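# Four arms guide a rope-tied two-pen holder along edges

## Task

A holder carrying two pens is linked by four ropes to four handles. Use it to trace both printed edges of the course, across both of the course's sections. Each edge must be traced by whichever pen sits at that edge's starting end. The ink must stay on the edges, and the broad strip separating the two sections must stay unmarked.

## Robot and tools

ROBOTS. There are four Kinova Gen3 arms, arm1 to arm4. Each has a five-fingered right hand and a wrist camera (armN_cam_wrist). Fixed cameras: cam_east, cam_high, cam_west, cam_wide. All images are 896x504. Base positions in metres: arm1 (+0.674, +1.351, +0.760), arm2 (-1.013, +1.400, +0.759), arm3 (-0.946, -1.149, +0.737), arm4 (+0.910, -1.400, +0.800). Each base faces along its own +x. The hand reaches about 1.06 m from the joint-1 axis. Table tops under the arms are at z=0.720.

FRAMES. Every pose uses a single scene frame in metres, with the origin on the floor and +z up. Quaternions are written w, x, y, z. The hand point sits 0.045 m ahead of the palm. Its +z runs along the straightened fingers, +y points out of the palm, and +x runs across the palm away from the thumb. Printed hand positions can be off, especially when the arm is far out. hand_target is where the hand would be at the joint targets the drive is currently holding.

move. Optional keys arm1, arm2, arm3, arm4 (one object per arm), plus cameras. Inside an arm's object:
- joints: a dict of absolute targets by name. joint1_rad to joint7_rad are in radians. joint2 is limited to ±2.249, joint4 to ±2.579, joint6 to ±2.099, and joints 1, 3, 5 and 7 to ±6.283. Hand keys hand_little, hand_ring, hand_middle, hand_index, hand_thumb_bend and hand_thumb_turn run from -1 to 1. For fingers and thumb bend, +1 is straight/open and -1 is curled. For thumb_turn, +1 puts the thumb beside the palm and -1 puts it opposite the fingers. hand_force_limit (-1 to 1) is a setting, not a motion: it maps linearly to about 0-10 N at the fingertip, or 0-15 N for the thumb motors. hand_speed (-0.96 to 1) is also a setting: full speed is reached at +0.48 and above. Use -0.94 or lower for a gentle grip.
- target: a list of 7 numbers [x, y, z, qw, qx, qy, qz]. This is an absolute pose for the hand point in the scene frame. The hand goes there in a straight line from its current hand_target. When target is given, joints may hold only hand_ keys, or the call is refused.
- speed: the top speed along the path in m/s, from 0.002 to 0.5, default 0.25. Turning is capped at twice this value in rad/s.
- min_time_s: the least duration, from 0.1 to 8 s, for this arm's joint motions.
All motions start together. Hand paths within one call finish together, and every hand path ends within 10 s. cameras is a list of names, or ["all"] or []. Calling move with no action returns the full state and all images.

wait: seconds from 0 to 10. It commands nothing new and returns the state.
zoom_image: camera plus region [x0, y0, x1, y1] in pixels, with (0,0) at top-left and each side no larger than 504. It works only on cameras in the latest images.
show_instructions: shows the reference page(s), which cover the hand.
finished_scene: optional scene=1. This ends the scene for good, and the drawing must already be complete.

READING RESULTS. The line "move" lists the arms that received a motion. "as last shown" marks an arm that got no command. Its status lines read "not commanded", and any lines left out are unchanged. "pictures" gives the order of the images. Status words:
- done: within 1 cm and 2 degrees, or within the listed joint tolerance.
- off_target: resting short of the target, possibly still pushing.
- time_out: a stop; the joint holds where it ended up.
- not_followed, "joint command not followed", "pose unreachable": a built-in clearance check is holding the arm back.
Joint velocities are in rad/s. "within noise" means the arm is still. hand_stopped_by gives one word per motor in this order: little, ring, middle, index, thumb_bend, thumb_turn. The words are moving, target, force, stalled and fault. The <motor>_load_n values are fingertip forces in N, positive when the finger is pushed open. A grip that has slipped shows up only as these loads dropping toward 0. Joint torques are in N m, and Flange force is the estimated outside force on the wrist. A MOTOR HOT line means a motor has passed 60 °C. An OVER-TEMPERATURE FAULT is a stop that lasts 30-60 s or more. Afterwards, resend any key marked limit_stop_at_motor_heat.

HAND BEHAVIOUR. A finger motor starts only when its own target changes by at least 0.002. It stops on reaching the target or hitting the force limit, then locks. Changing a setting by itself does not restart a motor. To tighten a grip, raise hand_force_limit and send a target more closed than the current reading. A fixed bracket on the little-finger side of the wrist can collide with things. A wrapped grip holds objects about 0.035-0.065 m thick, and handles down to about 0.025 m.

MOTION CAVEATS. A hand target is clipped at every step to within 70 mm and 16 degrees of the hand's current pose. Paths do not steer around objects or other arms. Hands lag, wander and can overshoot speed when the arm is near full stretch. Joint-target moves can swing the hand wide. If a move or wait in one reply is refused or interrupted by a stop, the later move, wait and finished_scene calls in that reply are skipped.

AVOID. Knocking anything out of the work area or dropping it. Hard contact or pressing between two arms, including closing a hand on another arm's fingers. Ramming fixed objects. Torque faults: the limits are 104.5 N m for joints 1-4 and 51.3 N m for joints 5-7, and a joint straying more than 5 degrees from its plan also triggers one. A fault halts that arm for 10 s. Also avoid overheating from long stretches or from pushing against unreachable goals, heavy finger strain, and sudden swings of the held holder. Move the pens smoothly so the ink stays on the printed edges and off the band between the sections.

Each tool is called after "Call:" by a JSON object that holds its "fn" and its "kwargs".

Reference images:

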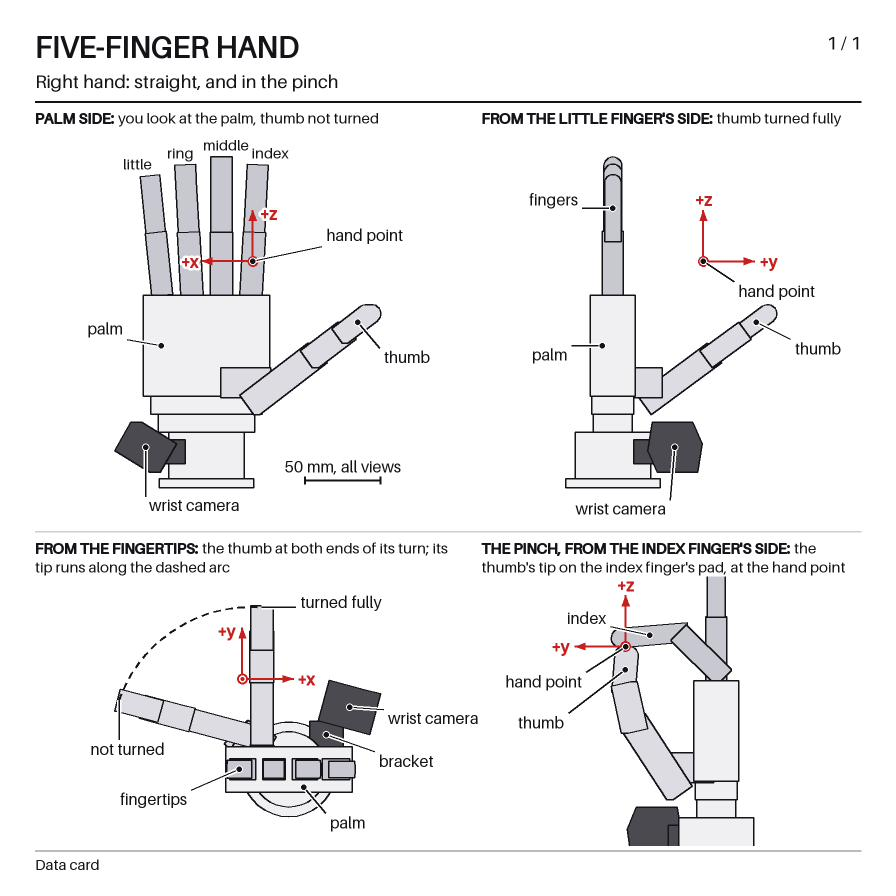

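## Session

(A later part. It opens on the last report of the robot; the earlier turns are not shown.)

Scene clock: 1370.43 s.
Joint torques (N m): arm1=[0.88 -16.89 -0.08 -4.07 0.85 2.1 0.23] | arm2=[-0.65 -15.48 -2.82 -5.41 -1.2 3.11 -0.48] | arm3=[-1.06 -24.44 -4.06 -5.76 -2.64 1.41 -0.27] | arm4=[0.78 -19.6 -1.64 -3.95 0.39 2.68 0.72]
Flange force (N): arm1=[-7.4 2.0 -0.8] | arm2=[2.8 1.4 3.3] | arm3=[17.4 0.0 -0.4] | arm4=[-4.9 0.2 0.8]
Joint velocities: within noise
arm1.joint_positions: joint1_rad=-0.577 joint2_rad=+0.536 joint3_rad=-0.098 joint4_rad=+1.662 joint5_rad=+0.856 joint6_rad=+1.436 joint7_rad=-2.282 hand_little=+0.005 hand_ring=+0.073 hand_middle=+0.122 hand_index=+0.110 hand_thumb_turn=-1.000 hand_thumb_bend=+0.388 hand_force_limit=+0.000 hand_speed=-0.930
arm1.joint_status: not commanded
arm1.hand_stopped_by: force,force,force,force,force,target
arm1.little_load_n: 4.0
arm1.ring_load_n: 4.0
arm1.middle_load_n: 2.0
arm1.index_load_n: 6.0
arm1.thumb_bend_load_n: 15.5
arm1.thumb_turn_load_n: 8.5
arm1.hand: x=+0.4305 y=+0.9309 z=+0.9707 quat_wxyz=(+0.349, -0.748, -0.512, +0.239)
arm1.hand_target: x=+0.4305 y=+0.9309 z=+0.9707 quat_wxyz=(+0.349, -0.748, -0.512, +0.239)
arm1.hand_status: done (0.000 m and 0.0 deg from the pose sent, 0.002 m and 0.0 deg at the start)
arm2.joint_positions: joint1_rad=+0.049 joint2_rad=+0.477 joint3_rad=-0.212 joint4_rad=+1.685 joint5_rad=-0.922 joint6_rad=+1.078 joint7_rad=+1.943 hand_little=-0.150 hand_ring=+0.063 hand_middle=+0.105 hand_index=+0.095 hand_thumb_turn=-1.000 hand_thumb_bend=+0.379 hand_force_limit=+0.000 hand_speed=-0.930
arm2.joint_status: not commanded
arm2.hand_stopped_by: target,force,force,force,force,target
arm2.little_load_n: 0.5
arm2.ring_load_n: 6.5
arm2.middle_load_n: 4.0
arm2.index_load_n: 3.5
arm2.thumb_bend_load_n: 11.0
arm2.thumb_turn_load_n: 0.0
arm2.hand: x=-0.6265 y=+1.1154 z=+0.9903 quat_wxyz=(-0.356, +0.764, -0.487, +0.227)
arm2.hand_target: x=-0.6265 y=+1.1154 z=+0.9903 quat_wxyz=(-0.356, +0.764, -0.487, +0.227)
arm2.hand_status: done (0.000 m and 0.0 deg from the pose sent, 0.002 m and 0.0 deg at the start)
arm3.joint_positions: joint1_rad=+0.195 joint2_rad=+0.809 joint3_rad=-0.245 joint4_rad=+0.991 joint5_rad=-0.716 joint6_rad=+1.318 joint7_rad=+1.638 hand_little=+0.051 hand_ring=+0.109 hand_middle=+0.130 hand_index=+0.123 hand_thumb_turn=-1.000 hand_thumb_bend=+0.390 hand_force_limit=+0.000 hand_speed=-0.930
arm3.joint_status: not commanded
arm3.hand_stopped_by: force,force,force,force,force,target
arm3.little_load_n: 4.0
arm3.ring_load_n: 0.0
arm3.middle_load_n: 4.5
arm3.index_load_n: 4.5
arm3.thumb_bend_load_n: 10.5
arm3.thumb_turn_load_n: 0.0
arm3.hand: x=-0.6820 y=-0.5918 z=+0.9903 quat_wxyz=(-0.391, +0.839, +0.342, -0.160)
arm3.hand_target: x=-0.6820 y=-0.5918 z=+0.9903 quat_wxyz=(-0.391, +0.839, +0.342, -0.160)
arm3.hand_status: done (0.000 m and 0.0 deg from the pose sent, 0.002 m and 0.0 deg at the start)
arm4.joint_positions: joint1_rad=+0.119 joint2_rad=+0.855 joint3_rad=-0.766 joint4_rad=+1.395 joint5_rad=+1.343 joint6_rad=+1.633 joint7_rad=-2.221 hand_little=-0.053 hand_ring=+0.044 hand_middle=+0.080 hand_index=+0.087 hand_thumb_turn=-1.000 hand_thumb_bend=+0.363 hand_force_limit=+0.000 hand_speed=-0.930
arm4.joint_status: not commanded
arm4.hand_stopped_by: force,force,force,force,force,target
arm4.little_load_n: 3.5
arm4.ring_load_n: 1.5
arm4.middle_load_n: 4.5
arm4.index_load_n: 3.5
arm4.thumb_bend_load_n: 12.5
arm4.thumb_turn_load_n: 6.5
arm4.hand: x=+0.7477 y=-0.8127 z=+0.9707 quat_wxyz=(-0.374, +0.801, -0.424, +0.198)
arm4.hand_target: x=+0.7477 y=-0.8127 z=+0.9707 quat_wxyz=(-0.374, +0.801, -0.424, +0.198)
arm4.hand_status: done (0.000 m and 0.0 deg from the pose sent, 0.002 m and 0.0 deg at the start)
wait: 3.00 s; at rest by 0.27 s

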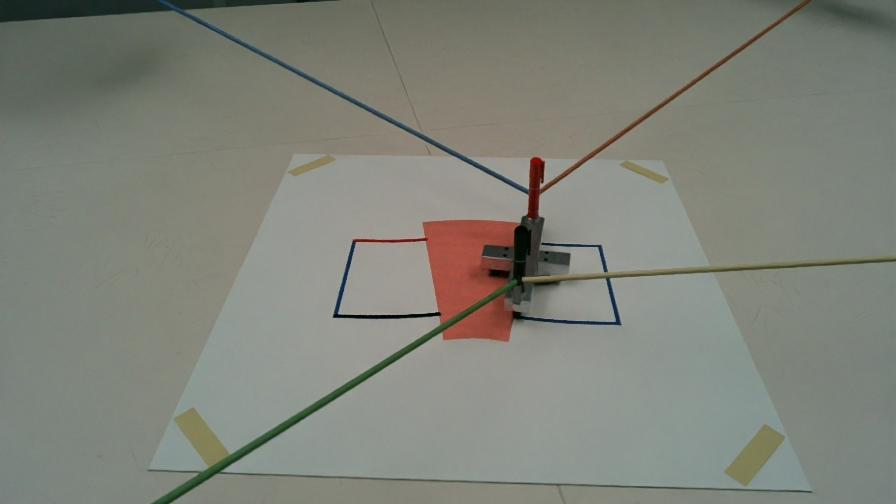

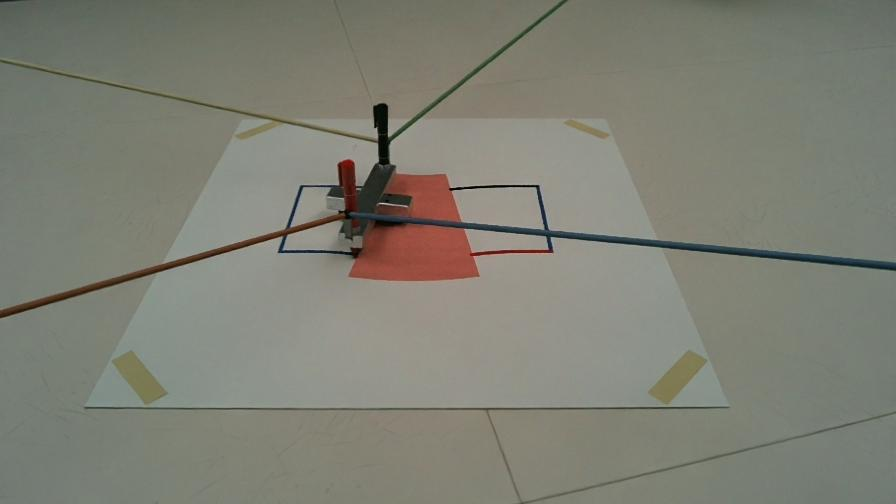

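Call:
{"fn": "move", "kwargs": {"arm1": {"target":[0.4305,0.9300,0.9560,0.3487,-0.7478,-0.5121,0.2388],"speed":0.01}, "arm2": {"target":[-0.6265,1.1145,0.9755,0.3564,-0.7644,0.4870,-0.2271],"speed":0.01}, "arm3": {"target":[-0.6820,-0.5926,0.9755,0.3913,-0.8391,-0.3424,0.1597],"speed":0.01}, "arm4": {"target":[0.7477,-0.8136,0.9560,0.3735,-0.8010,0.4241,-0.1977],"speed":0.01}}}

Call:
{"fn": "wait", "kwargs": {"seconds": 1, "cameras": ["cam_east","cam_west","cam_high"]}}

Call:
{"fn": "zoom_image", "kwargs": {"camera": "cam_west", "region": [330, 230, 380, 270]}}

Call:
{"fn": "zoom_image", "kwargs": {"camera": "cam_east", "region": [490, 290, 540, 330]}}

Scene clock: 1390.23 s.
Joint torques (N m): arm1=[0.59 -17.07 -0.26 -5.14 1.33 1.23 0.03] | arm2=[0.5 -15.5 -1.76 -7.49 -1.5 1.36 -0.09] | arm3=[-0.38 -23.99 -3.44 -6.77 -2.54 0.21 -0.02] | arm4=[-0.96 -19.68 -3.1 -5.52 1.59 0.71 0.37]
Flange force (N): arm1=[-4.0 1.6 -1.0] | arm2=[-2.9 0.7 2.2] | arm3=[13.0 -0.2 -0.9] | arm4=[2.3 -1.1 0.4]
move: arm1 done; arm2 done; arm3 done; arm4 done
Joint velocities: within noise
arm1.joint_positions: joint1_rad=-0.578 joint2_rad=+0.558 joint3_rad=-0.097 joint4_rad=+1.678 joint5_rad=+0.862 joint6_rad=+1.411 joint7_rad=-2.312 hand_little=+0.005 hand_ring=+0.073 hand_middle=+0.122 hand_index=+0.110 hand_thumb_turn=-1.000 hand_thumb_bend=+0.388 hand_force_limit=+0.000 hand_speed=-0.930
arm1.joint_status: not commanded
arm1.hand_stopped_by: force,force,force,force,force,target
arm1.little_load_n: 5.0
arm1.ring_load_n: 4.5
arm1.middle_load_n: 2.5
arm1.index_load_n: 5.5
arm1.thumb_bend_load_n: 15.5
arm1.thumb_turn_load_n: 7.5
arm1.hand: x=+0.4305 y=+0.9300 z=+0.9560 quat_wxyz=(+0.349, -0.748, -0.512, +0.239)
arm1.hand_target: x=+0.4305 y=+0.9300 z=+0.9560 quat_wxyz=(+0.349, -0.748, -0.512, +0.239)
arm1.hand_status: done (0.000 m and 0.0 deg from the pose sent, 0.015 m and 0.0 deg at the start)
arm2.joint_positions: joint1_rad=+0.052 joint2_rad=+0.500 joint3_rad=-0.215 joint4_rad=+1.704 joint5_rad=-0.933 joint6_rad=+1.052 joint7_rad=+1.979 hand_little=-0.150 hand_ring=+0.063 hand_middle=+0.105 hand_index=+0.095 hand_thumb_turn=-1.000 hand_thumb_bend=+0.379 hand_force_limit=+0.000 hand_speed=-0.930
arm2.joint_status: not commanded
arm2.hand_stopped_by: target,force,force,force,force,target
arm2.little_load_n: 0.0
arm2.ring_load_n: 3.5
arm2.middle_load_n: 3.5
arm2.index_load_n: 6.0
arm2.thumb_bend_load_n: 10.5
arm2.thumb_turn_load_n: 0.0
arm2.hand: x=-0.6265 y=+1.1145 z=+0.9755 quat_wxyz=(-0.356, +0.764, -0.487, +0.227)
arm2.hand_target: x=-0.6265 y=+1.1145 z=+0.9755 quat_wxyz=(-0.356, +0.764, -0.487, +0.227)
arm2.hand_status: done (0.000 m and 0.0 deg from the pose sent, 0.015 m and 0.0 deg at the start)
arm3.joint_positions: joint1_rad=+0.200 joint2_rad=+0.818 joint3_rad=-0.248 joint4_rad=+1.023 joint5_rad=-0.719 joint6_rad=+1.290 joint7_rad=+1.666 hand_little=+0.050 hand_ring=+0.109 hand_middle=+0.130 hand_index=+0.123 hand_thumb_turn=-1.000 hand_thumb_bend=+0.390 hand_force_limit=+0.000 hand_speed=-0.930
arm3.joint_status: not commanded
arm3.hand_stopped_by: force,force,force,force,force,target
arm3.little_load_n: 2.0
arm3.ring_load_n: 0.0
arm3.middle_load_n: 4.5
arm3.index_load_n: 6.0
arm3.thumb_bend_load_n: 10.0
arm3.thumb_turn_load_n: 0.0
arm3.hand: x=-0.6820 y=-0.5926 z=+0.9755 quat_wxyz=(-0.391, +0.839, +0.342, -0.160)
arm3.hand_target: x=-0.6820 y=-0.5926 z=+0.9755 quat_wxyz=(-0.391, +0.839, +0.342, -0.160)
arm3.hand_status: done (0.000 m and 0.0 deg from the pose sent, 0.015 m and 0.0 deg at the start)
arm4.joint_positions: joint1_rad=+0.117 joint2_rad=+0.874 joint3_rad=-0.761 joint4_rad=+1.413 joint5_rad=+1.353 joint6_rad=+1.620 joint7_rad=-2.251 hand_little=-0.053 hand_ring=+0.044 hand_middle=+0.080 hand_index=+0.087 hand_thumb_turn=-1.000 hand_thumb_bend=+0.363 hand_force_limit=+0.000 hand_speed=-0.930
arm4.joint_status: not commanded
arm4.hand_stopped_by: force,force,force,force,force,target
arm4.little_load_n: 4.5
arm4.ring_load_n: 2.5
arm4.middle_load_n: 4.5
arm4.index_load_n: 3.0
arm4.thumb_bend_load_n: 12.5
arm4.thumb_turn_load_n: 5.5
arm4.hand: x=+0.7477 y=-0.8136 z=+0.9560 quat_wxyz=(-0.373, +0.801, -0.424, +0.198)
arm4.hand_target: x=+0.7477 y=-0.8136 z=+0.9560 quat_wxyz=(-0.373, +0.801, -0.424, +0.198)
arm4.hand_status: done (0.000 m and 0.0 deg from the pose sent, 0.015 m and 0.0 deg at the start)
pictures: none

Scene clock: 1391.23 s.
Joint torques (N m): arm1=[0.59 -17.03 -0.23 -5.16 1.31 1.2 0.06] | arm2=[0.49 -15.52 -1.76 -7.5 -1.5 1.36 -0.07] | arm3=[-0.41 -24.03 -3.43 -6.74 -2.53 0.24 -0.01] | arm4=[-0.92 -19.71 -3.13 -5.57 1.57 0.7 0.32]
Flange force (N): arm1=[-3.8 1.6 -1.0] | arm2=[-2.9 0.7 2.2] | arm3=[13.2 -0.2 -0.9] | arm4=[2.2 -1.1 0.4]
Joint velocities: within noise
arm1.joint_positions: joint1_rad=-0.578 joint2_rad=+0.558 joint3_rad=-0.097 joint4_rad=+1.678 joint5_rad=+0.862 joint6_rad=+1.411 joint7_rad=-2.312 hand_little=+0.005 hand_ring=+0.073 hand_middle=+0.122 hand_index=+0.110 hand_thumb_turn=-1.000 hand_thumb_bend=+0.388 hand_force_limit=+0.000 hand_speed=-0.930
arm1.joint_status: not commanded
arm1.hand_stopped_by: force,force,force,force,force,target
arm1.little_load_n: 5.0
arm1.ring_load_n: 4.5
arm1.middle_load_n: 2.5
arm1.index_load_n: 6.0
arm1.thumb_bend_load_n: 15.5
arm1.thumb_turn_load_n: 7.5
arm1.hand: x=+0.4305 y=+0.9300 z=+0.9560 quat_wxyz=(+0.349, -0.748, -0.512, +0.239)
arm1.hand_target: x=+0.4305 y=+0.9300 z=+0.9560 quat_wxyz=(+0.349, -0.748, -0.512, +0.239)
arm1.hand_status: done (0.000 m and 0.0 deg from the pose sent, 0.015 m and 0.0 deg at the start)
arm2.joint_positions: joint1_rad=+0.052 joint2_rad=+0.500 joint3_rad=-0.215 joint4_rad=+1.704 joint5_rad=-0.933 joint6_rad=+1.052 joint7_rad=+1.979 hand_little=-0.150 hand_ring=+0.063 hand_middle=+0.105 hand_index=+0.095 hand_thumb_turn=-1.000 hand_thumb_bend=+0.379 hand_force_limit=+0.000 hand_speed=-0.930
arm2.joint_status: not commanded
arm2.hand_stopped_by: target,force,force,force,force,target
arm2.little_load_n: 0.0
arm2.ring_load_n: 4.0
arm2.middle_load_n: 3.5
arm2.index_load_n: 6.0
arm2.thumb_bend_load_n: 10.5
arm2.thumb_turn_load_n: 0.0
arm2.hand: x=-0.6265 y=+1.1145 z=+0.9755 quat_wxyz=(-0.356, +0.764, -0.487, +0.227)
arm2.hand_target: x=-0.6265 y=+1.1145 z=+0.9755 quat_wxyz=(-0.356, +0.764, -0.487, +0.227)
arm2.hand_status: done (0.000 m and 0.0 deg from the pose sent, 0.015 m and 0.0 deg at the start)
arm3.joint_positions: joint1_rad=+0.200 joint2_rad=+0.818 joint3_rad=-0.248 joint4_rad=+1.023 joint5_rad=-0.719 joint6_rad=+1.290 joint7_rad=+1.666 hand_little=+0.050 hand_ring=+0.109 hand_middle=+0.130 hand_index=+0.123 hand_thumb_turn=-1.000 hand_thumb_bend=+0.390 hand_force_limit=+0.000 hand_speed=-0.930
arm3.joint_status: not commanded
arm3.hand_stopped_by: force,force,force,force,force,target
arm3.little_load_n: 2.0
arm3.ring_load_n: 0.0
arm3.middle_load_n: 4.5
arm3.index_load_n: 6.0
arm3.thumb_bend_load_n: 10.0
arm3.thumb_turn_load_n: 0.0
arm3.hand: x=-0.6820 y=-0.5926 z=+0.9755 quat_wxyz=(-0.391, +0.839, +0.342, -0.160)
arm3.hand_target: x=-0.6820 y=-0.5926 z=+0.9755 quat_wxyz=(-0.391, +0.839, +0.342, -0.160)
arm3.hand_status: done (0.000 m and 0.0 deg from the pose sent, 0.015 m and 0.0 deg at the start)
arm4.joint_positions: joint1_rad=+0.117 joint2_rad=+0.874 joint3_rad=-0.761 joint4_rad=+1.413 joint5_rad=+1.353 joint6_rad=+1.620 joint7_rad=-2.251 hand_little=-0.053 hand_ring=+0.044 hand_middle=+0.080 hand_index=+0.087 hand_thumb_turn=-1.000 hand_thumb_bend=+0.363 hand_force_limit=+0.000 hand_speed=-0.930
arm4.joint_status: not commanded
arm4.hand_stopped_by: force,force,force,force,force,target
arm4.little_load_n: 4.5
arm4.ring_load_n: 2.0
arm4.middle_load_n: 4.5
arm4.index_load_n: 3.5
arm4.thumb_bend_load_n: 12.5
arm4.thumb_turn_load_n: 5.5
arm4.hand: x=+0.7477 y=-0.8136 z=+0.9560 quat_wxyz=(-0.373, +0.801, -0.424, +0.198)
arm4.hand_target: x=+0.7477 y=-0.8136 z=+0.9560 quat_wxyz=(-0.373, +0.801, -0.424, +0.198)
arm4.hand_status: done (0.000 m and 0.0 deg from the pose sent, 0.015 m and 0.0 deg at the start)
wait: 1.00 s; at rest by 0.27 s
pictures: cam_east, cam_high, cam_west

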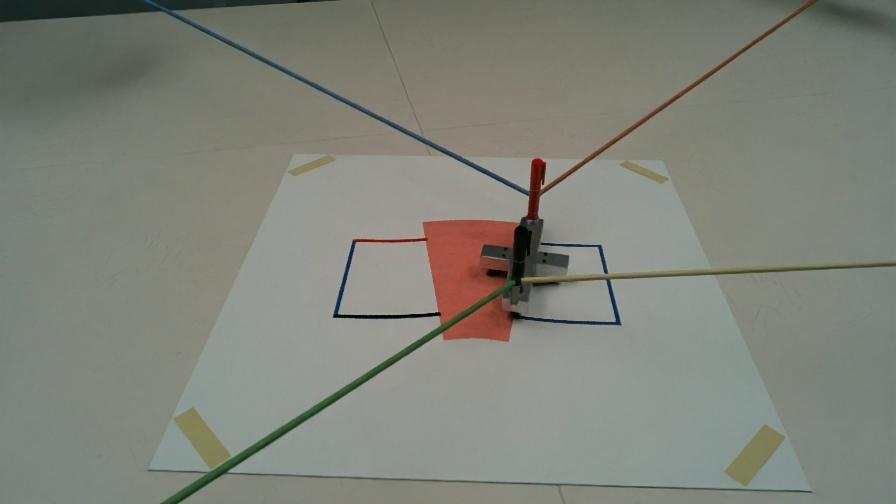

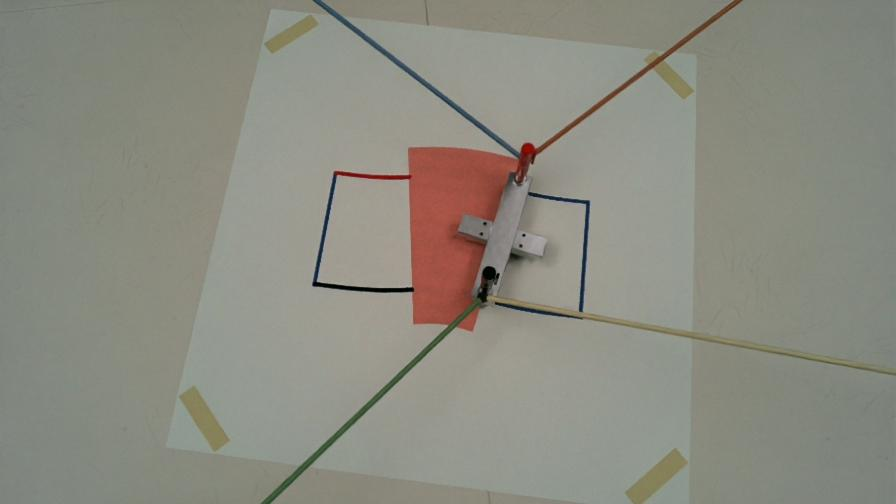

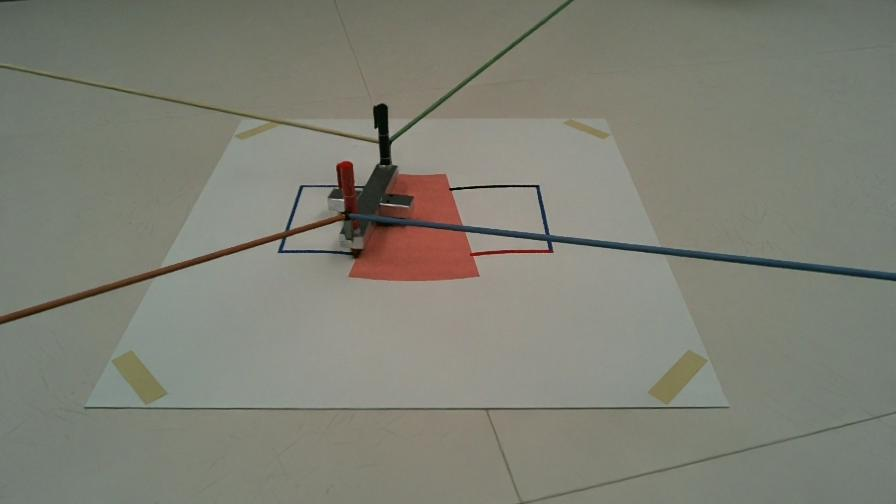

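Scaled by 10.080 from the camera's image (finer frame: 1280x720).

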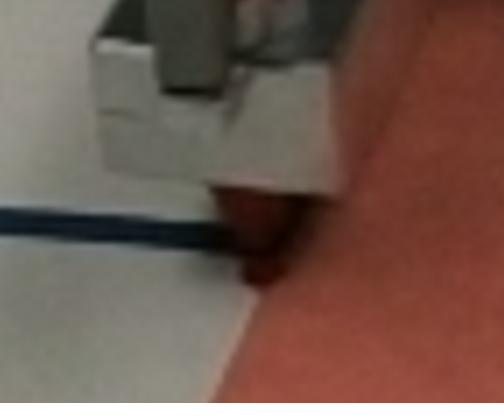

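Scaled by 10.080 from the camera's image (finer frame: 1280x720).

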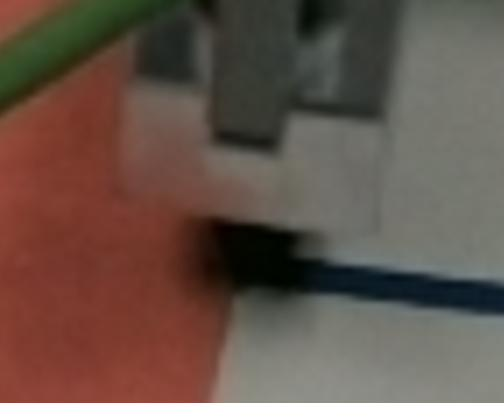

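Call:
{"fn": "move", "kwargs": {"arm1": {"target":[0.4284,0.9474,0.7600,0.3487,-0.7478,-0.5121,0.2388],"speed":0.03}, "arm2": {"target":[-0.6374,1.1267,0.7600,0.3564,-0.7644,0.4870,-0.2271],"speed":0.03}, "arm3": {"target":[-0.6977,-0.5989,0.7600,0.3913,-0.8391,-0.3424,0.1597],"speed":0.03}, "arm4": {"target":[0.7485,-0.8154,0.7600,0.3735,-0.8010,0.4241,-0.1977],"speed":0.03}, "cameras": ["cam_east","cam_west","cam_high"]}}

Call:
{"fn": "zoom_image", "kwargs": {"camera": "cam_west", "region": [330, 230, 380, 270]}}

Call:
{"fn": "zoom_image", "kwargs": {"camera": "cam_east", "region": [490, 290, 540, 330]}}

Scene clock: 1418.33 s.
Joint torques (N m): arm1=[0.62 -18.53 0.41 -1.52 0.47 1.77 0.09] | arm2=[0.44 -17.36 -3.4 -3.48 -0.55 2.3 -0.08] | arm3=[-0.41 -24.66 -4.56 -4.6 -2.04 0.95 0] | arm4=[-0.9 -21.09 -3.02 -3.71 1.12 1.13 0.36]
Flange force (N): arm1=[-3.3 2.7 0.9] | arm2=[-2.9 -0.5 1.2] | arm3=[10.6 3.3 1.8] | arm4=[2.5 -1.6 0.1]
move: arm1 done; arm2 done; arm3 done; arm4 done
Joint velocities: within noise
arm1.joint_positions: joint1_rad=-0.599 joint2_rad=+0.911 joint3_rad=-0.056 joint4_rad=+1.841 joint5_rad=+1.017 joint6_rad=+1.083 joint7_rad=-2.735 hand_little=+0.005 hand_ring=+0.073 hand_middle=+0.122 hand_index=+0.110 hand_thumb_turn=-1.000 hand_thumb_bend=+0.388 hand_force_limit=+0.000 hand_speed=-0.930
arm1.joint_status: not commanded
arm1.hand_stopped_by: force,force,force,force,force,target
arm1.little_load_n: 5.0
arm1.ring_load_n: 4.5
arm1.middle_load_n: 2.5
arm1.index_load_n: 5.5
arm1.thumb_bend_load_n: 15.5
arm1.thumb_turn_load_n: 7.5
arm1.hand: x=+0.4284 y=+0.9474 z=+0.7600 quat_wxyz=(+0.349, -0.748, -0.512, +0.239)
arm1.hand_target: x=+0.4284 y=+0.9474 z=+0.7600 quat_wxyz=(+0.349, -0.748, -0.512, +0.239)
arm1.hand_status: done (0.000 m and 0.0 deg from the pose sent, 0.197 m and 0.0 deg at the start)
arm2.joint_positions: joint1_rad=+0.129 joint2_rad=+0.915 joint3_rad=-0.329 joint4_rad=+1.885 joint5_rad=-1.178 joint6_rad=+0.683 joint7_rad=+2.568 hand_little=-0.150 hand_ring=+0.063 hand_middle=+0.105 hand_index=+0.095 hand_thumb_turn=-1.000 hand_thumb_bend=+0.379 hand_force_limit=+0.000 hand_speed=-0.930
arm2.joint_status: not commanded
arm2.hand_stopped_by: target,force,force,force,force,target
arm2.little_load_n: 0.0
arm2.ring_load_n: 4.0
arm2.middle_load_n: 3.5
arm2.index_load_n: 6.0
arm2.thumb_bend_load_n: 10.5
arm2.thumb_turn_load_n: 0.0
arm2.hand: x=-0.6374 y=+1.1267 z=+0.7600 quat_wxyz=(-0.356, +0.764, -0.487, +0.227)
arm2.hand_target: x=-0.6374 y=+1.1267 z=+0.7600 quat_wxyz=(-0.356, +0.764, -0.487, +0.227)
arm2.hand_status: done (0.000 m and 0.0 deg from the pose sent, 0.216 m and 0.0 deg at the start)
arm3.joint_positions: joint1_rad=+0.235 joint2_rad=+1.069 joint3_rad=-0.310 joint4_rad=+1.275 joint5_rad=-0.779 joint6_rad=+0.932 joint7_rad=+2.035 hand_little=+0.050 hand_ring=+0.109 hand_middle=+0.130 hand_index=+0.123 hand_thumb_turn=-1.000 hand_thumb_bend=+0.390 hand_force_limit=+0.000 hand_speed=-0.930
arm3.joint_status: not commanded
arm3.hand_stopped_by: force,force,force,force,force,target
arm3.little_load_n: 1.5
arm3.ring_load_n: 0.0
arm3.middle_load_n: 4.5
arm3.index_load_n: 5.5
arm3.thumb_bend_load_n: 9.5
arm3.thumb_turn_load_n: 0.0
arm3.hand: x=-0.6977 y=-0.5989 z=+0.7600 quat_wxyz=(-0.391, +0.839, +0.342, -0.160)
arm3.hand_target: x=-0.6977 y=-0.5989 z=+0.7600 quat_wxyz=(-0.391, +0.839, +0.342, -0.160)
arm3.hand_status: done (0.000 m and 0.0 deg from the pose sent, 0.216 m and 0.0 deg at the start)
arm4.joint_positions: joint1_rad=+0.067 joint2_rad=+1.200 joint3_rad=-0.655 joint4_rad=+1.462 joint5_rad=+1.529 joint6_rad=+1.475 joint7_rad=-2.559 hand_little=-0.053 hand_ring=+0.044 hand_middle=+0.080 hand_index=+0.087 hand_thumb_turn=-1.000 hand_thumb_bend=+0.363 hand_force_limit=+0.000 hand_speed=-0.930
arm4.joint_status: not commanded
arm4.hand_stopped_by: force,force,force,force,force,target
arm4.little_load_n: 4.0
arm4.ring_load_n: 2.0
arm4.middle_load_n: 5.0
arm4.index_load_n: 3.5
arm4.thumb_bend_load_n: 12.0
arm4.thumb_turn_load_n: 5.5
arm4.hand: x=+0.7485 y=-0.8154 z=+0.7600 quat_wxyz=(-0.373, +0.801, -0.424, +0.198)
arm4.hand_target: x=+0.7485 y=-0.8154 z=+0.7600 quat_wxyz=(-0.373, +0.801, -0.424, +0.198)
arm4.hand_status: done (0.000 m and 0.0 deg from the pose sent, 0.196 m and 0.0 deg at the start)
pictures: cam_east, cam_high, cam_west

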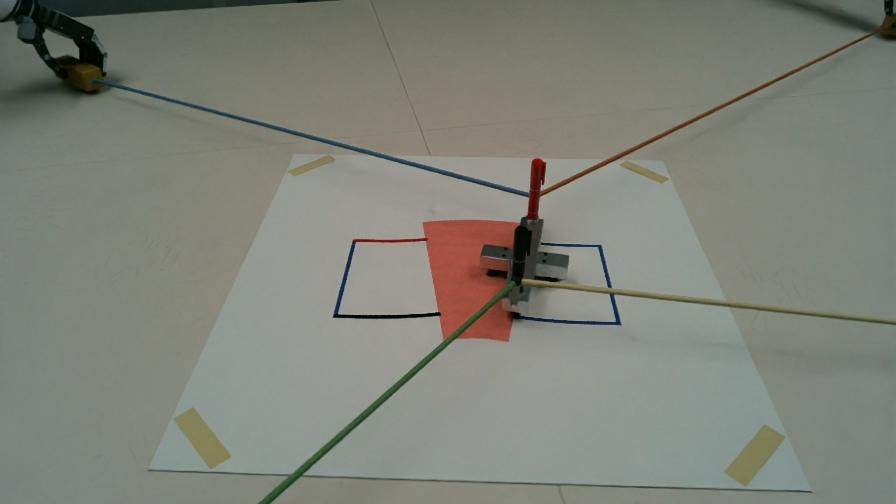

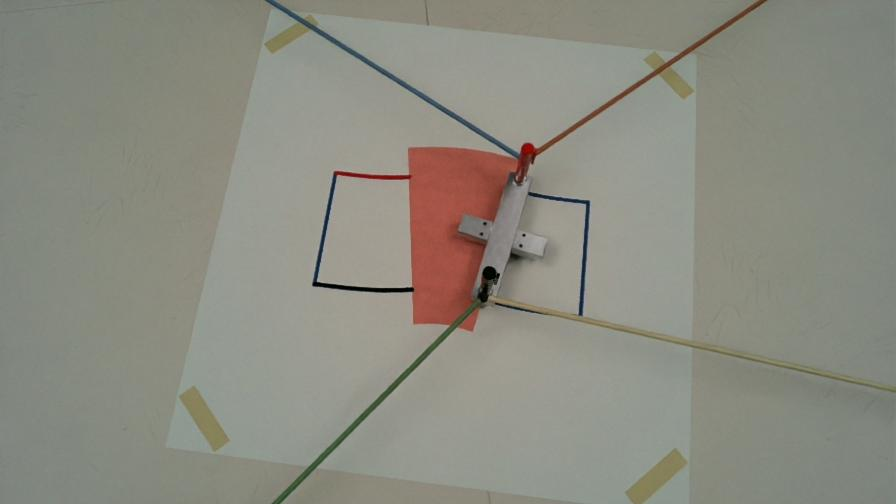

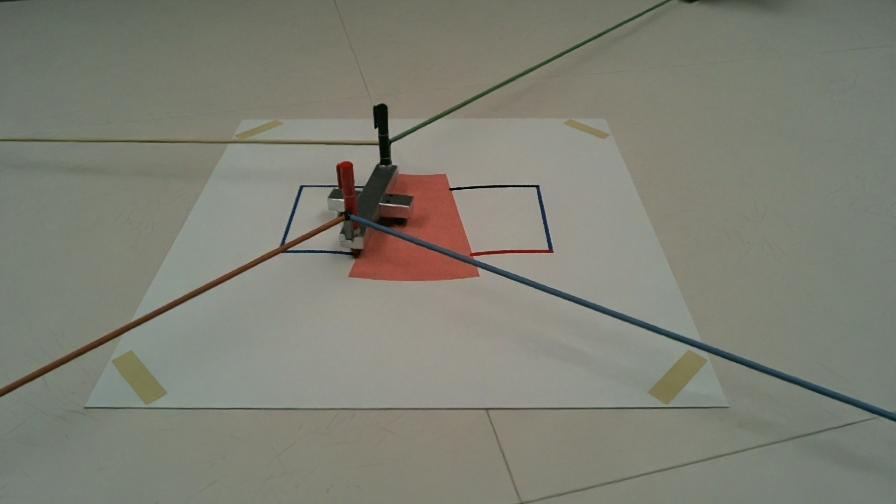

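Scaled by 10.080 from the camera's image (finer frame: 1280x720).

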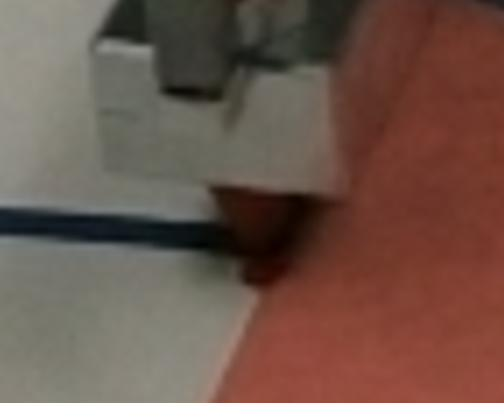

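Scaled by 10.080 from the camera's image (finer frame: 1280x720).

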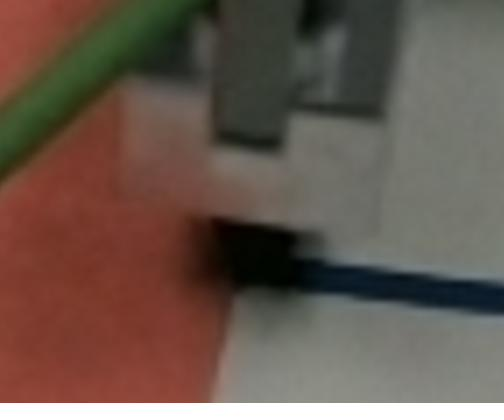

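Call:
{"fn": "move", "kwargs": {"arm1": {"target":[0.4302,0.9521,0.7600,0.3487,-0.7478,-0.5121,0.2388],"speed":0.01}, "arm2": {"target":[-0.6398,1.1311,0.7600,0.3564,-0.7644,0.4870,-0.2271],"speed":0.01}, "arm3": {"target":[-0.7011,-0.6026,0.7600,0.3913,-0.8391,-0.3424,0.1597],"speed":0.01}, "arm4": {"target":[0.7517,-0.8193,0.7600,0.3735,-0.8010,0.4241,-0.1977],"speed":0.01}, "cameras": ["cam_east","cam_west","cam_high"]}}

Call:
{"fn": "zoom_image", "kwargs": {"camera": "cam_west", "region": [330, 230, 380, 270]}}

Call:
{"fn": "zoom_image", "kwargs": {"camera": "cam_east", "region": [490, 290, 540, 330]}}

Scene clock: 1430.40 s.
Joint torques (N m): arm1=[0.75 -17.9 0.37 -0.57 0.09 2 0.17] | arm2=[-0.12 -16.27 -3.64 -1.62 -0.16 2.75 -0.29] | arm3=[-0.87 -23.72 -4.72 -3.12 -1.81 1.68 -0.2] | arm4=[-0.19 -19.91 -2.39 -2.44 0.16 1.73 0.62]
Flange force (N): arm1=[-5.0 2.6 0.9] | arm2=[0.0 -0.7 1.2] | arm3=[13.1 3.2 1.8] | arm4=[-0.8 -1.4 0.1]
move: arm1 done; arm2 done; arm3 done; arm4 done
Joint velocities: within noise
arm1.joint_positions: joint1_rad=-0.603 joint2_rad=+0.906 joint3_rad=-0.056 joint4_rad=+1.858 joint5_rad=+1.020 joint6_rad=+1.078 joint7_rad=-2.748 hand_little=+0.005 hand_ring=+0.073 hand_middle=+0.122 hand_index=+0.110 hand_thumb_turn=-1.000 hand_thumb_bend=+0.388 hand_force_limit=+0.000 hand_speed=-0.930
arm1.joint_status: not commanded
arm1.hand_stopped_by: force,force,force,force,force,target
arm1.little_load_n: 5.0
arm1.ring_load_n: 4.5
arm1.middle_load_n: 2.5
arm1.index_load_n: 6.0
arm1.thumb_bend_load_n: 15.5
arm1.thumb_turn_load_n: 8.0
arm1.hand: x=+0.4302 y=+0.9521 z=+0.7600 quat_wxyz=(+0.349, -0.748, -0.512, +0.239)
arm1.hand_target: x=+0.4302 y=+0.9521 z=+0.7600 quat_wxyz=(+0.349, -0.748, -0.512, +0.239)
arm1.hand_status: done (0.000 m and 0.0 deg from the pose sent, 0.005 m and 0.0 deg at the start)
arm2.joint_positions: joint1_rad=+0.135 joint2_rad=+0.912 joint3_rad=-0.336 joint4_rad=+1.902 joint5_rad=-1.188 joint6_rad=+0.675 joint7_rad=+2.584 hand_little=-0.150 hand_ring=+0.063 hand_middle=+0.105 hand_index=+0.095 hand_thumb_turn=-1.000 hand_thumb_bend=+0.379 hand_force_limit=+0.000 hand_speed=-0.930
arm2.joint_status: not commanded
arm2.hand_stopped_by: target,force,force,force,force,target
arm2.little_load_n: -0.5
arm2.ring_load_n: 5.5
arm2.middle_load_n: 3.5
arm2.index_load_n: 4.5
arm2.thumb_bend_load_n: 10.5
arm2.thumb_turn_load_n: 0.0
arm2.hand: x=-0.6398 y=+1.1311 z=+0.7600 quat_wxyz=(-0.356, +0.764, -0.487, +0.227)
arm2.hand_target: x=-0.6398 y=+1.1311 z=+0.7600 quat_wxyz=(-0.356, +0.764, -0.487, +0.227)
arm2.hand_status: done (0.000 m and 0.0 deg from the pose sent, 0.005 m and 0.0 deg at the start)
arm3.joint_positions: joint1_rad=+0.240 joint2_rad=+1.061 joint3_rad=-0.315 joint4_rad=+1.298 joint5_rad=-0.783 joint6_rad=+0.921 joint7_rad=+2.046 hand_little=+0.050 hand_ring=+0.109 hand_middle=+0.130 hand_index=+0.123 hand_thumb_turn=-1.000 hand_thumb_bend=+0.390 hand_force_limit=+0.000 hand_speed=-0.930
arm3.joint_status: not commanded
arm3.hand_stopped_by: force,force,force,force,force,target
arm3.little_load_n: 3.0
arm3.ring_load_n: 0.0
arm3.middle_load_n: 4.5
arm3.index_load_n: 5.5
arm3.thumb_bend_load_n: 10.0
arm3.thumb_turn_load_n: 0.0
arm3.hand: x=-0.7011 y=-0.6026 z=+0.7600 quat_wxyz=(-0.391, +0.839, +0.342, -0.160)
arm3.hand_target: x=-0.7011 y=-0.6026 z=+0.7600 quat_wxyz=(-0.391, +0.839, +0.342, -0.160)
arm3.hand_status: done (0.000 m and 0.0 deg from the pose sent, 0.005 m and 0.0 deg at the start)
arm4.joint_positions: joint1_rad=+0.071 joint2_rad=+1.194 joint3_rad=-0.655 joint4_rad=+1.483 joint5_rad=+1.530 joint6_rad=+1.473 joint7_rad=-2.573 hand_little=-0.053 hand_ring=+0.044 hand_middle=+0.080 hand_index=+0.087 hand_thumb_turn=-1.000 hand_thumb_bend=+0.363 hand_force_limit=+0.000 hand_speed=-0.930
arm4.joint_status: not commanded
arm4.hand_stopped_by: force,force,force,force,force,target
arm4.little_load_n: 4.0
arm4.ring_load_n: 2.5
arm4.middle_load_n: 4.5
arm4.index_load_n: 3.5
arm4.thumb_bend_load_n: 12.0
arm4.thumb_turn_load_n: 5.5
arm4.hand: x=+0.7517 y=-0.8193 z=+0.7600 quat_wxyz=(-0.374, +0.801, -0.424, +0.198)
arm4.hand_target: x=+0.7517 y=-0.8193 z=+0.7600 quat_wxyz=(-0.373, +0.801, -0.424, +0.198)
arm4.hand_status: done (0.000 m and 0.0 deg from the pose sent, 0.005 m and 0.0 deg at the start)
pictures: cam_east, cam_high, cam_west

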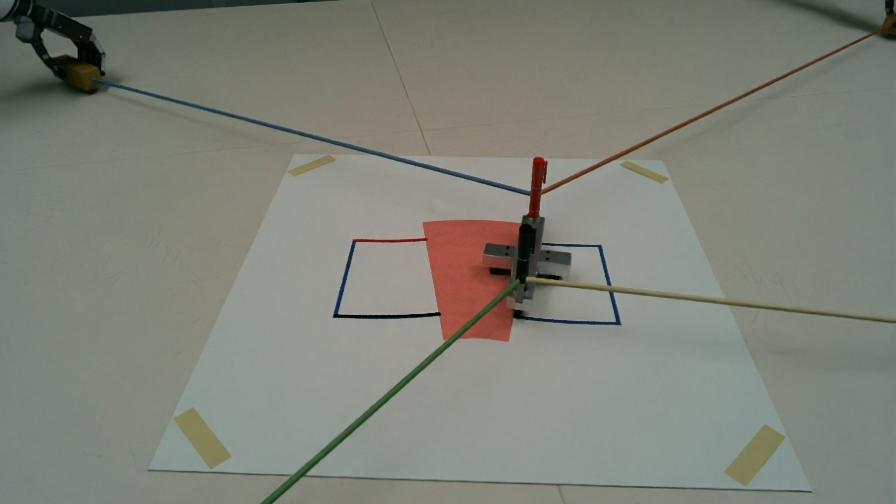

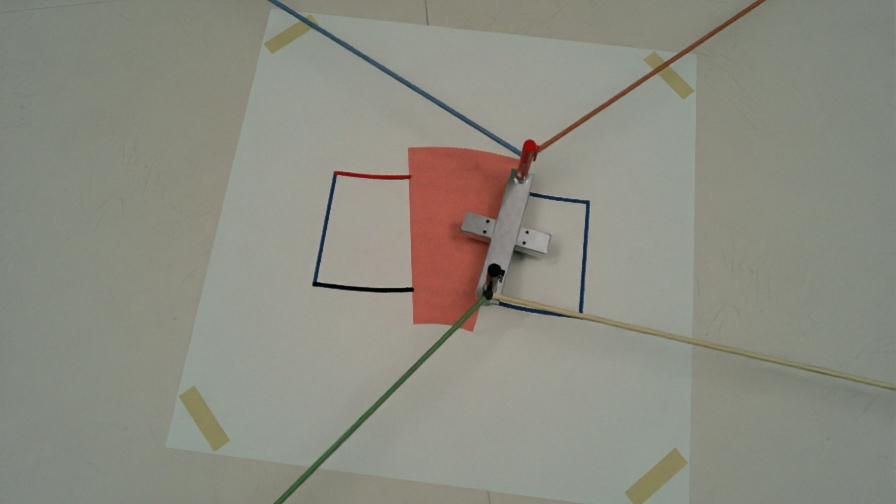

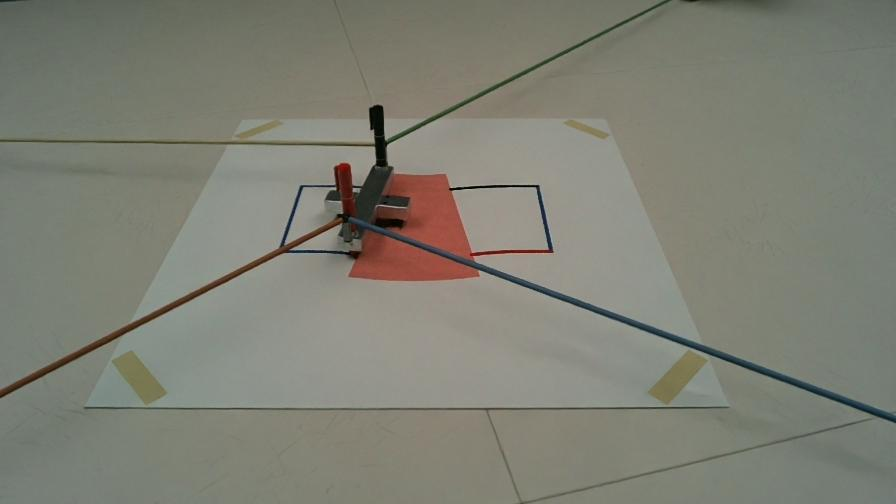

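Scaled by 10.080 from the camera's image (finer frame: 1280x720).

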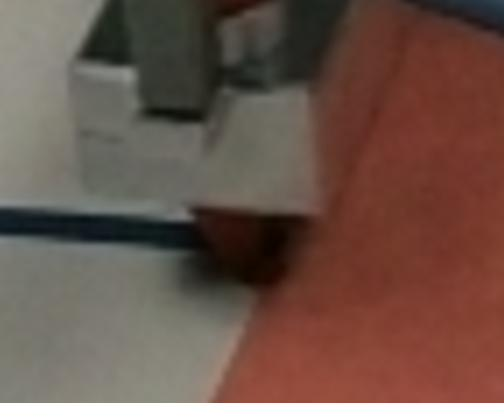

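Scaled by 10.080 from the camera's image (finer frame: 1280x720).

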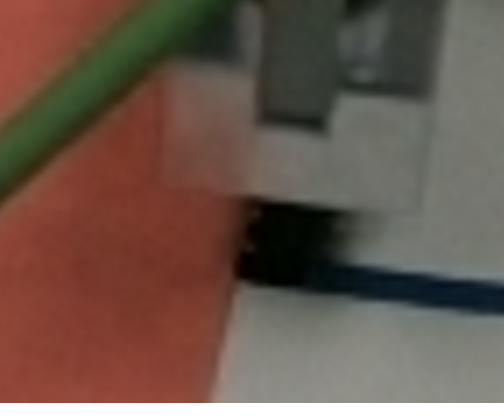

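Call:
{"fn": "move", "kwargs": {"arm1": {"target":[0.4329,0.9471,0.7600,0.3487,-0.7478,-0.5121,0.2388],"speed":0.01}, "arm2": {"target":[-0.6363,1.1275,0.7600,0.3564,-0.7644,0.4870,-0.2271],"speed":0.01}, "arm3": {"target":[-0.6976,-0.6062,0.7600,0.3913,-0.8391,-0.3424,0.1597],"speed":0.01}, "arm4": {"target":[0.7544,-0.8243,0.7600,0.3735,-0.8010,0.4241,-0.1977],"speed":0.01}, "cameras": ["cam_east","cam_west","cam_high"]}}

Call:
{"fn": "zoom_image", "kwargs": {"camera": "cam_west", "region": [330, 230, 380, 270]}}

Call:
{"fn": "zoom_image", "kwargs": {"camera": "cam_east", "region": [490, 290, 540, 330]}}

Scene clock: 1440.63 s.
Joint torques (N m): arm1=[0.72 -18.11 0.37 -0.78 0.17 1.96 0.17] | arm2=[0.09 -16.72 -3.53 -2.32 -0.3 2.61 -0.23] | arm3=[-0.7 -23.94 -4.68 -3.54 -1.87 1.47 -0.13] | arm4=[0.14 -19.38 -2.22 -1.89 -0.2 1.93 0.65]
Flange force (N): arm1=[-4.8 2.7 0.8] | arm2=[-1.2 -0.7 1.2] | arm3=[12.3 3.3 1.7] | arm4=[-2.3 -1.3 0.0]
move: arm1 done; arm2 done; arm3 done; arm4 done
Joint velocities: within noise
arm1.joint_positions: joint1_rad=-0.607 joint2_rad=+0.911 joint3_rad=-0.059 joint4_rad=+1.841 joint5_rad=+1.011 joint6_rad=+1.088 joint7_rad=-2.739 hand_little=+0.005 hand_ring=+0.073 hand_middle=+0.122 hand_index=+0.110 hand_thumb_turn=-1.000 hand_thumb_bend=+0.388 hand_force_limit=+0.000 hand_speed=-0.930
arm1.joint_status: not commanded
arm1.hand_stopped_by: force,force,force,force,force,target
arm1.little_load_n: 4.5
arm1.ring_load_n: 4.5
arm1.middle_load_n: 2.5
arm1.index_load_n: 6.0
arm1.thumb_bend_load_n: 16.0
arm1.thumb_turn_load_n: 8.0
arm1.hand: x=+0.4329 y=+0.9471 z=+0.7600 quat_wxyz=(+0.349, -0.748, -0.512, +0.239)
arm1.hand_target: x=+0.4329 y=+0.9471 z=+0.7600 quat_wxyz=(+0.349, -0.748, -0.512, +0.239)
arm1.hand_status: done (0.000 m and 0.0 deg from the pose sent, 0.006 m and 0.0 deg at the start)
arm2.joint_positions: joint1_rad=+0.128 joint2_rad=+0.915 joint3_rad=-0.331 joint4_rad=+1.885 joint5_rad=-1.180 joint6_rad=+0.681 joint7_rad=+2.568 hand_little=-0.150 hand_ring=+0.063 hand_middle=+0.105 hand_index=+0.095 hand_thumb_turn=-1.000 hand_thumb_bend=+0.379 hand_force_limit=+0.000 hand_speed=-0.930
arm2.joint_status: not commanded
arm2.hand_stopped_by: target,force,force,force,force,target
arm2.little_load_n: 0.0
arm2.ring_load_n: 5.0
arm2.middle_load_n: 3.5
arm2.index_load_n: 5.0
arm2.thumb_bend_load_n: 10.5
arm2.thumb_turn_load_n: 0.0
arm2.hand: x=-0.6363 y=+1.1275 z=+0.7600 quat_wxyz=(-0.356, +0.764, -0.487, +0.227)
arm2.hand_target: x=-0.6363 y=+1.1275 z=+0.7600 quat_wxyz=(-0.356, +0.764, -0.487, +0.227)
arm2.hand_status: done (0.000 m and 0.0 deg from the pose sent, 0.005 m and 0.0 deg at the start)
arm3.joint_positions: joint1_rad=+0.248 joint2_rad=+1.060 joint3_rad=-0.314 joint4_rad=+1.298 joint5_rad=-0.781 joint6_rad=+0.927 joint7_rad=+2.050 hand_little=+0.050 hand_ring=+0.109 hand_middle=+0.130 hand_index=+0.123 hand_thumb_turn=-1.000 hand_thumb_bend=+0.390 hand_force_limit=+0.000 hand_speed=-0.930
arm3.joint_status: not commanded
arm3.hand_stopped_by: force,force,force,force,force,target
arm3.little_load_n: 3.0
arm3.ring_load_n: 0.0
arm3.middle_load_n: 4.5
arm3.index_load_n: 5.0
arm3.thumb_bend_load_n: 10.0
arm3.thumb_turn_load_n: 0.0
arm3.hand: x=-0.6976 y=-0.6062 z=+0.7600 quat_wxyz=(-0.391, +0.839, +0.342, -0.160)
arm3.hand_target: x=-0.6976 y=-0.6062 z=+0.7600 quat_wxyz=(-0.391, +0.839, +0.342, -0.160)
arm3.hand_status: done (0.000 m and 0.0 deg from the pose sent, 0.005 m and 0.0 deg at the start)
arm4.joint_positions: joint1_rad=+0.075 joint2_rad=+1.188 joint3_rad=-0.656 joint4_rad=+1.505 joint5_rad=+1.531 joint6_rad=+1.472 joint7_rad=-2.589 hand_little=-0.053 hand_ring=+0.044 hand_middle=+0.080 hand_index=+0.087 hand_thumb_turn=-1.000 hand_thumb_bend=+0.363 hand_force_limit=+0.000 hand_speed=-0.930
arm4.joint_status: not commanded
arm4.hand_stopped_by: force,force,force,force,force,target
arm4.little_load_n: 4.0
arm4.ring_load_n: 2.0
arm4.middle_load_n: 5.0
arm4.index_load_n: 3.5
arm4.thumb_bend_load_n: 12.5
arm4.thumb_turn_load_n: 6.0
arm4.hand: x=+0.7544 y=-0.8243 z=+0.7600 quat_wxyz=(-0.373, +0.801, -0.424, +0.198)
arm4.hand_target: x=+0.7544 y=-0.8243 z=+0.7600 quat_wxyz=(-0.373, +0.801, -0.424, +0.198)
arm4.hand_status: done (0.000 m and 0.0 deg from the pose sent, 0.006 m and 0.0 deg at the start)
pictures: cam_east, cam_high, cam_west

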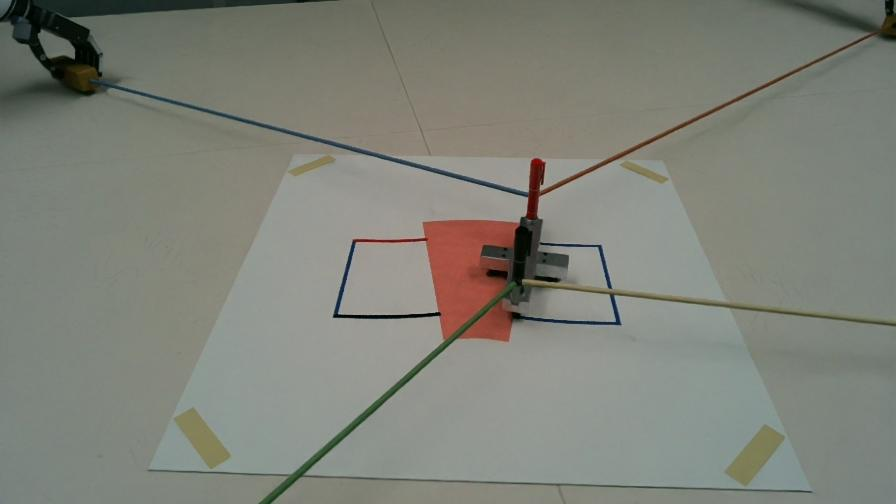

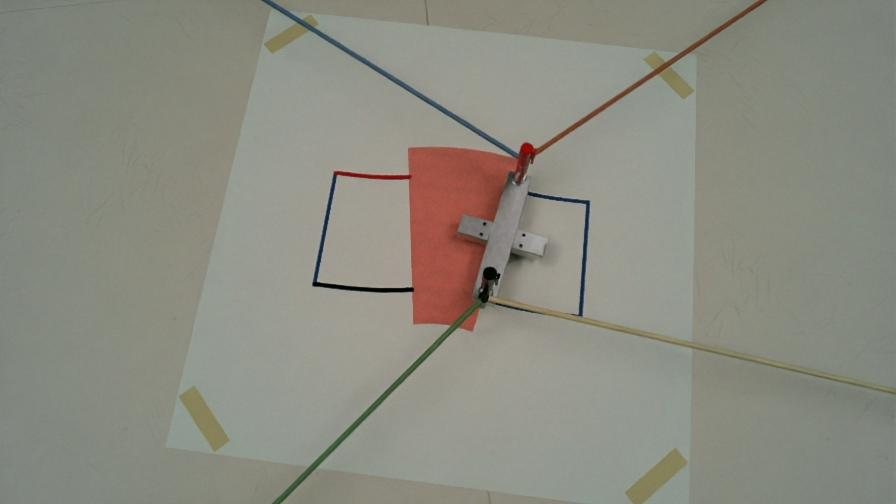

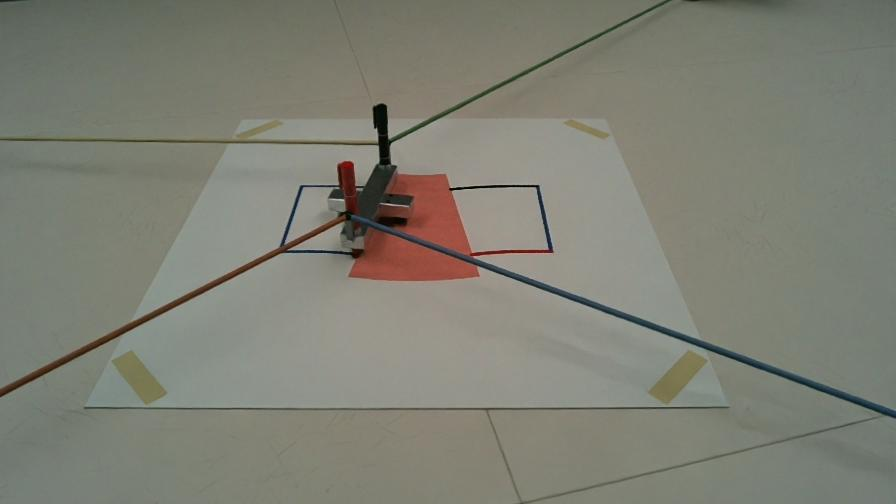

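Scaled by 10.080 from the camera's image (finer frame: 1280x720).

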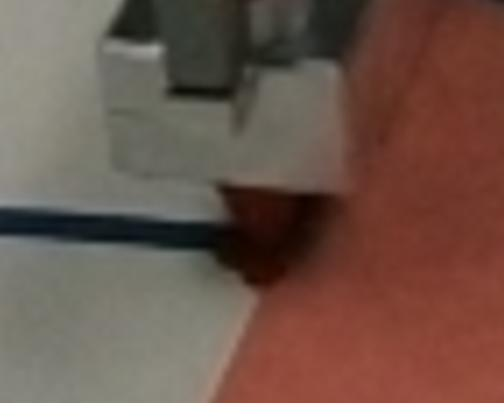

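Scaled by 10.080 from the camera's image (finer frame: 1280x720).

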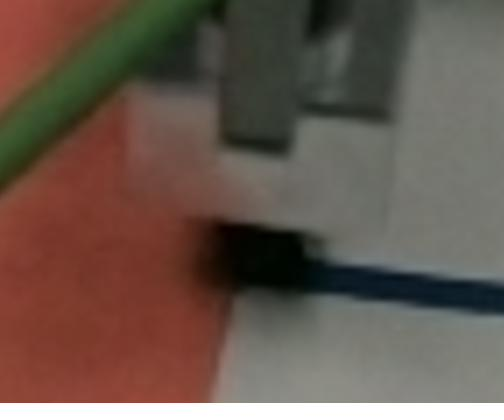

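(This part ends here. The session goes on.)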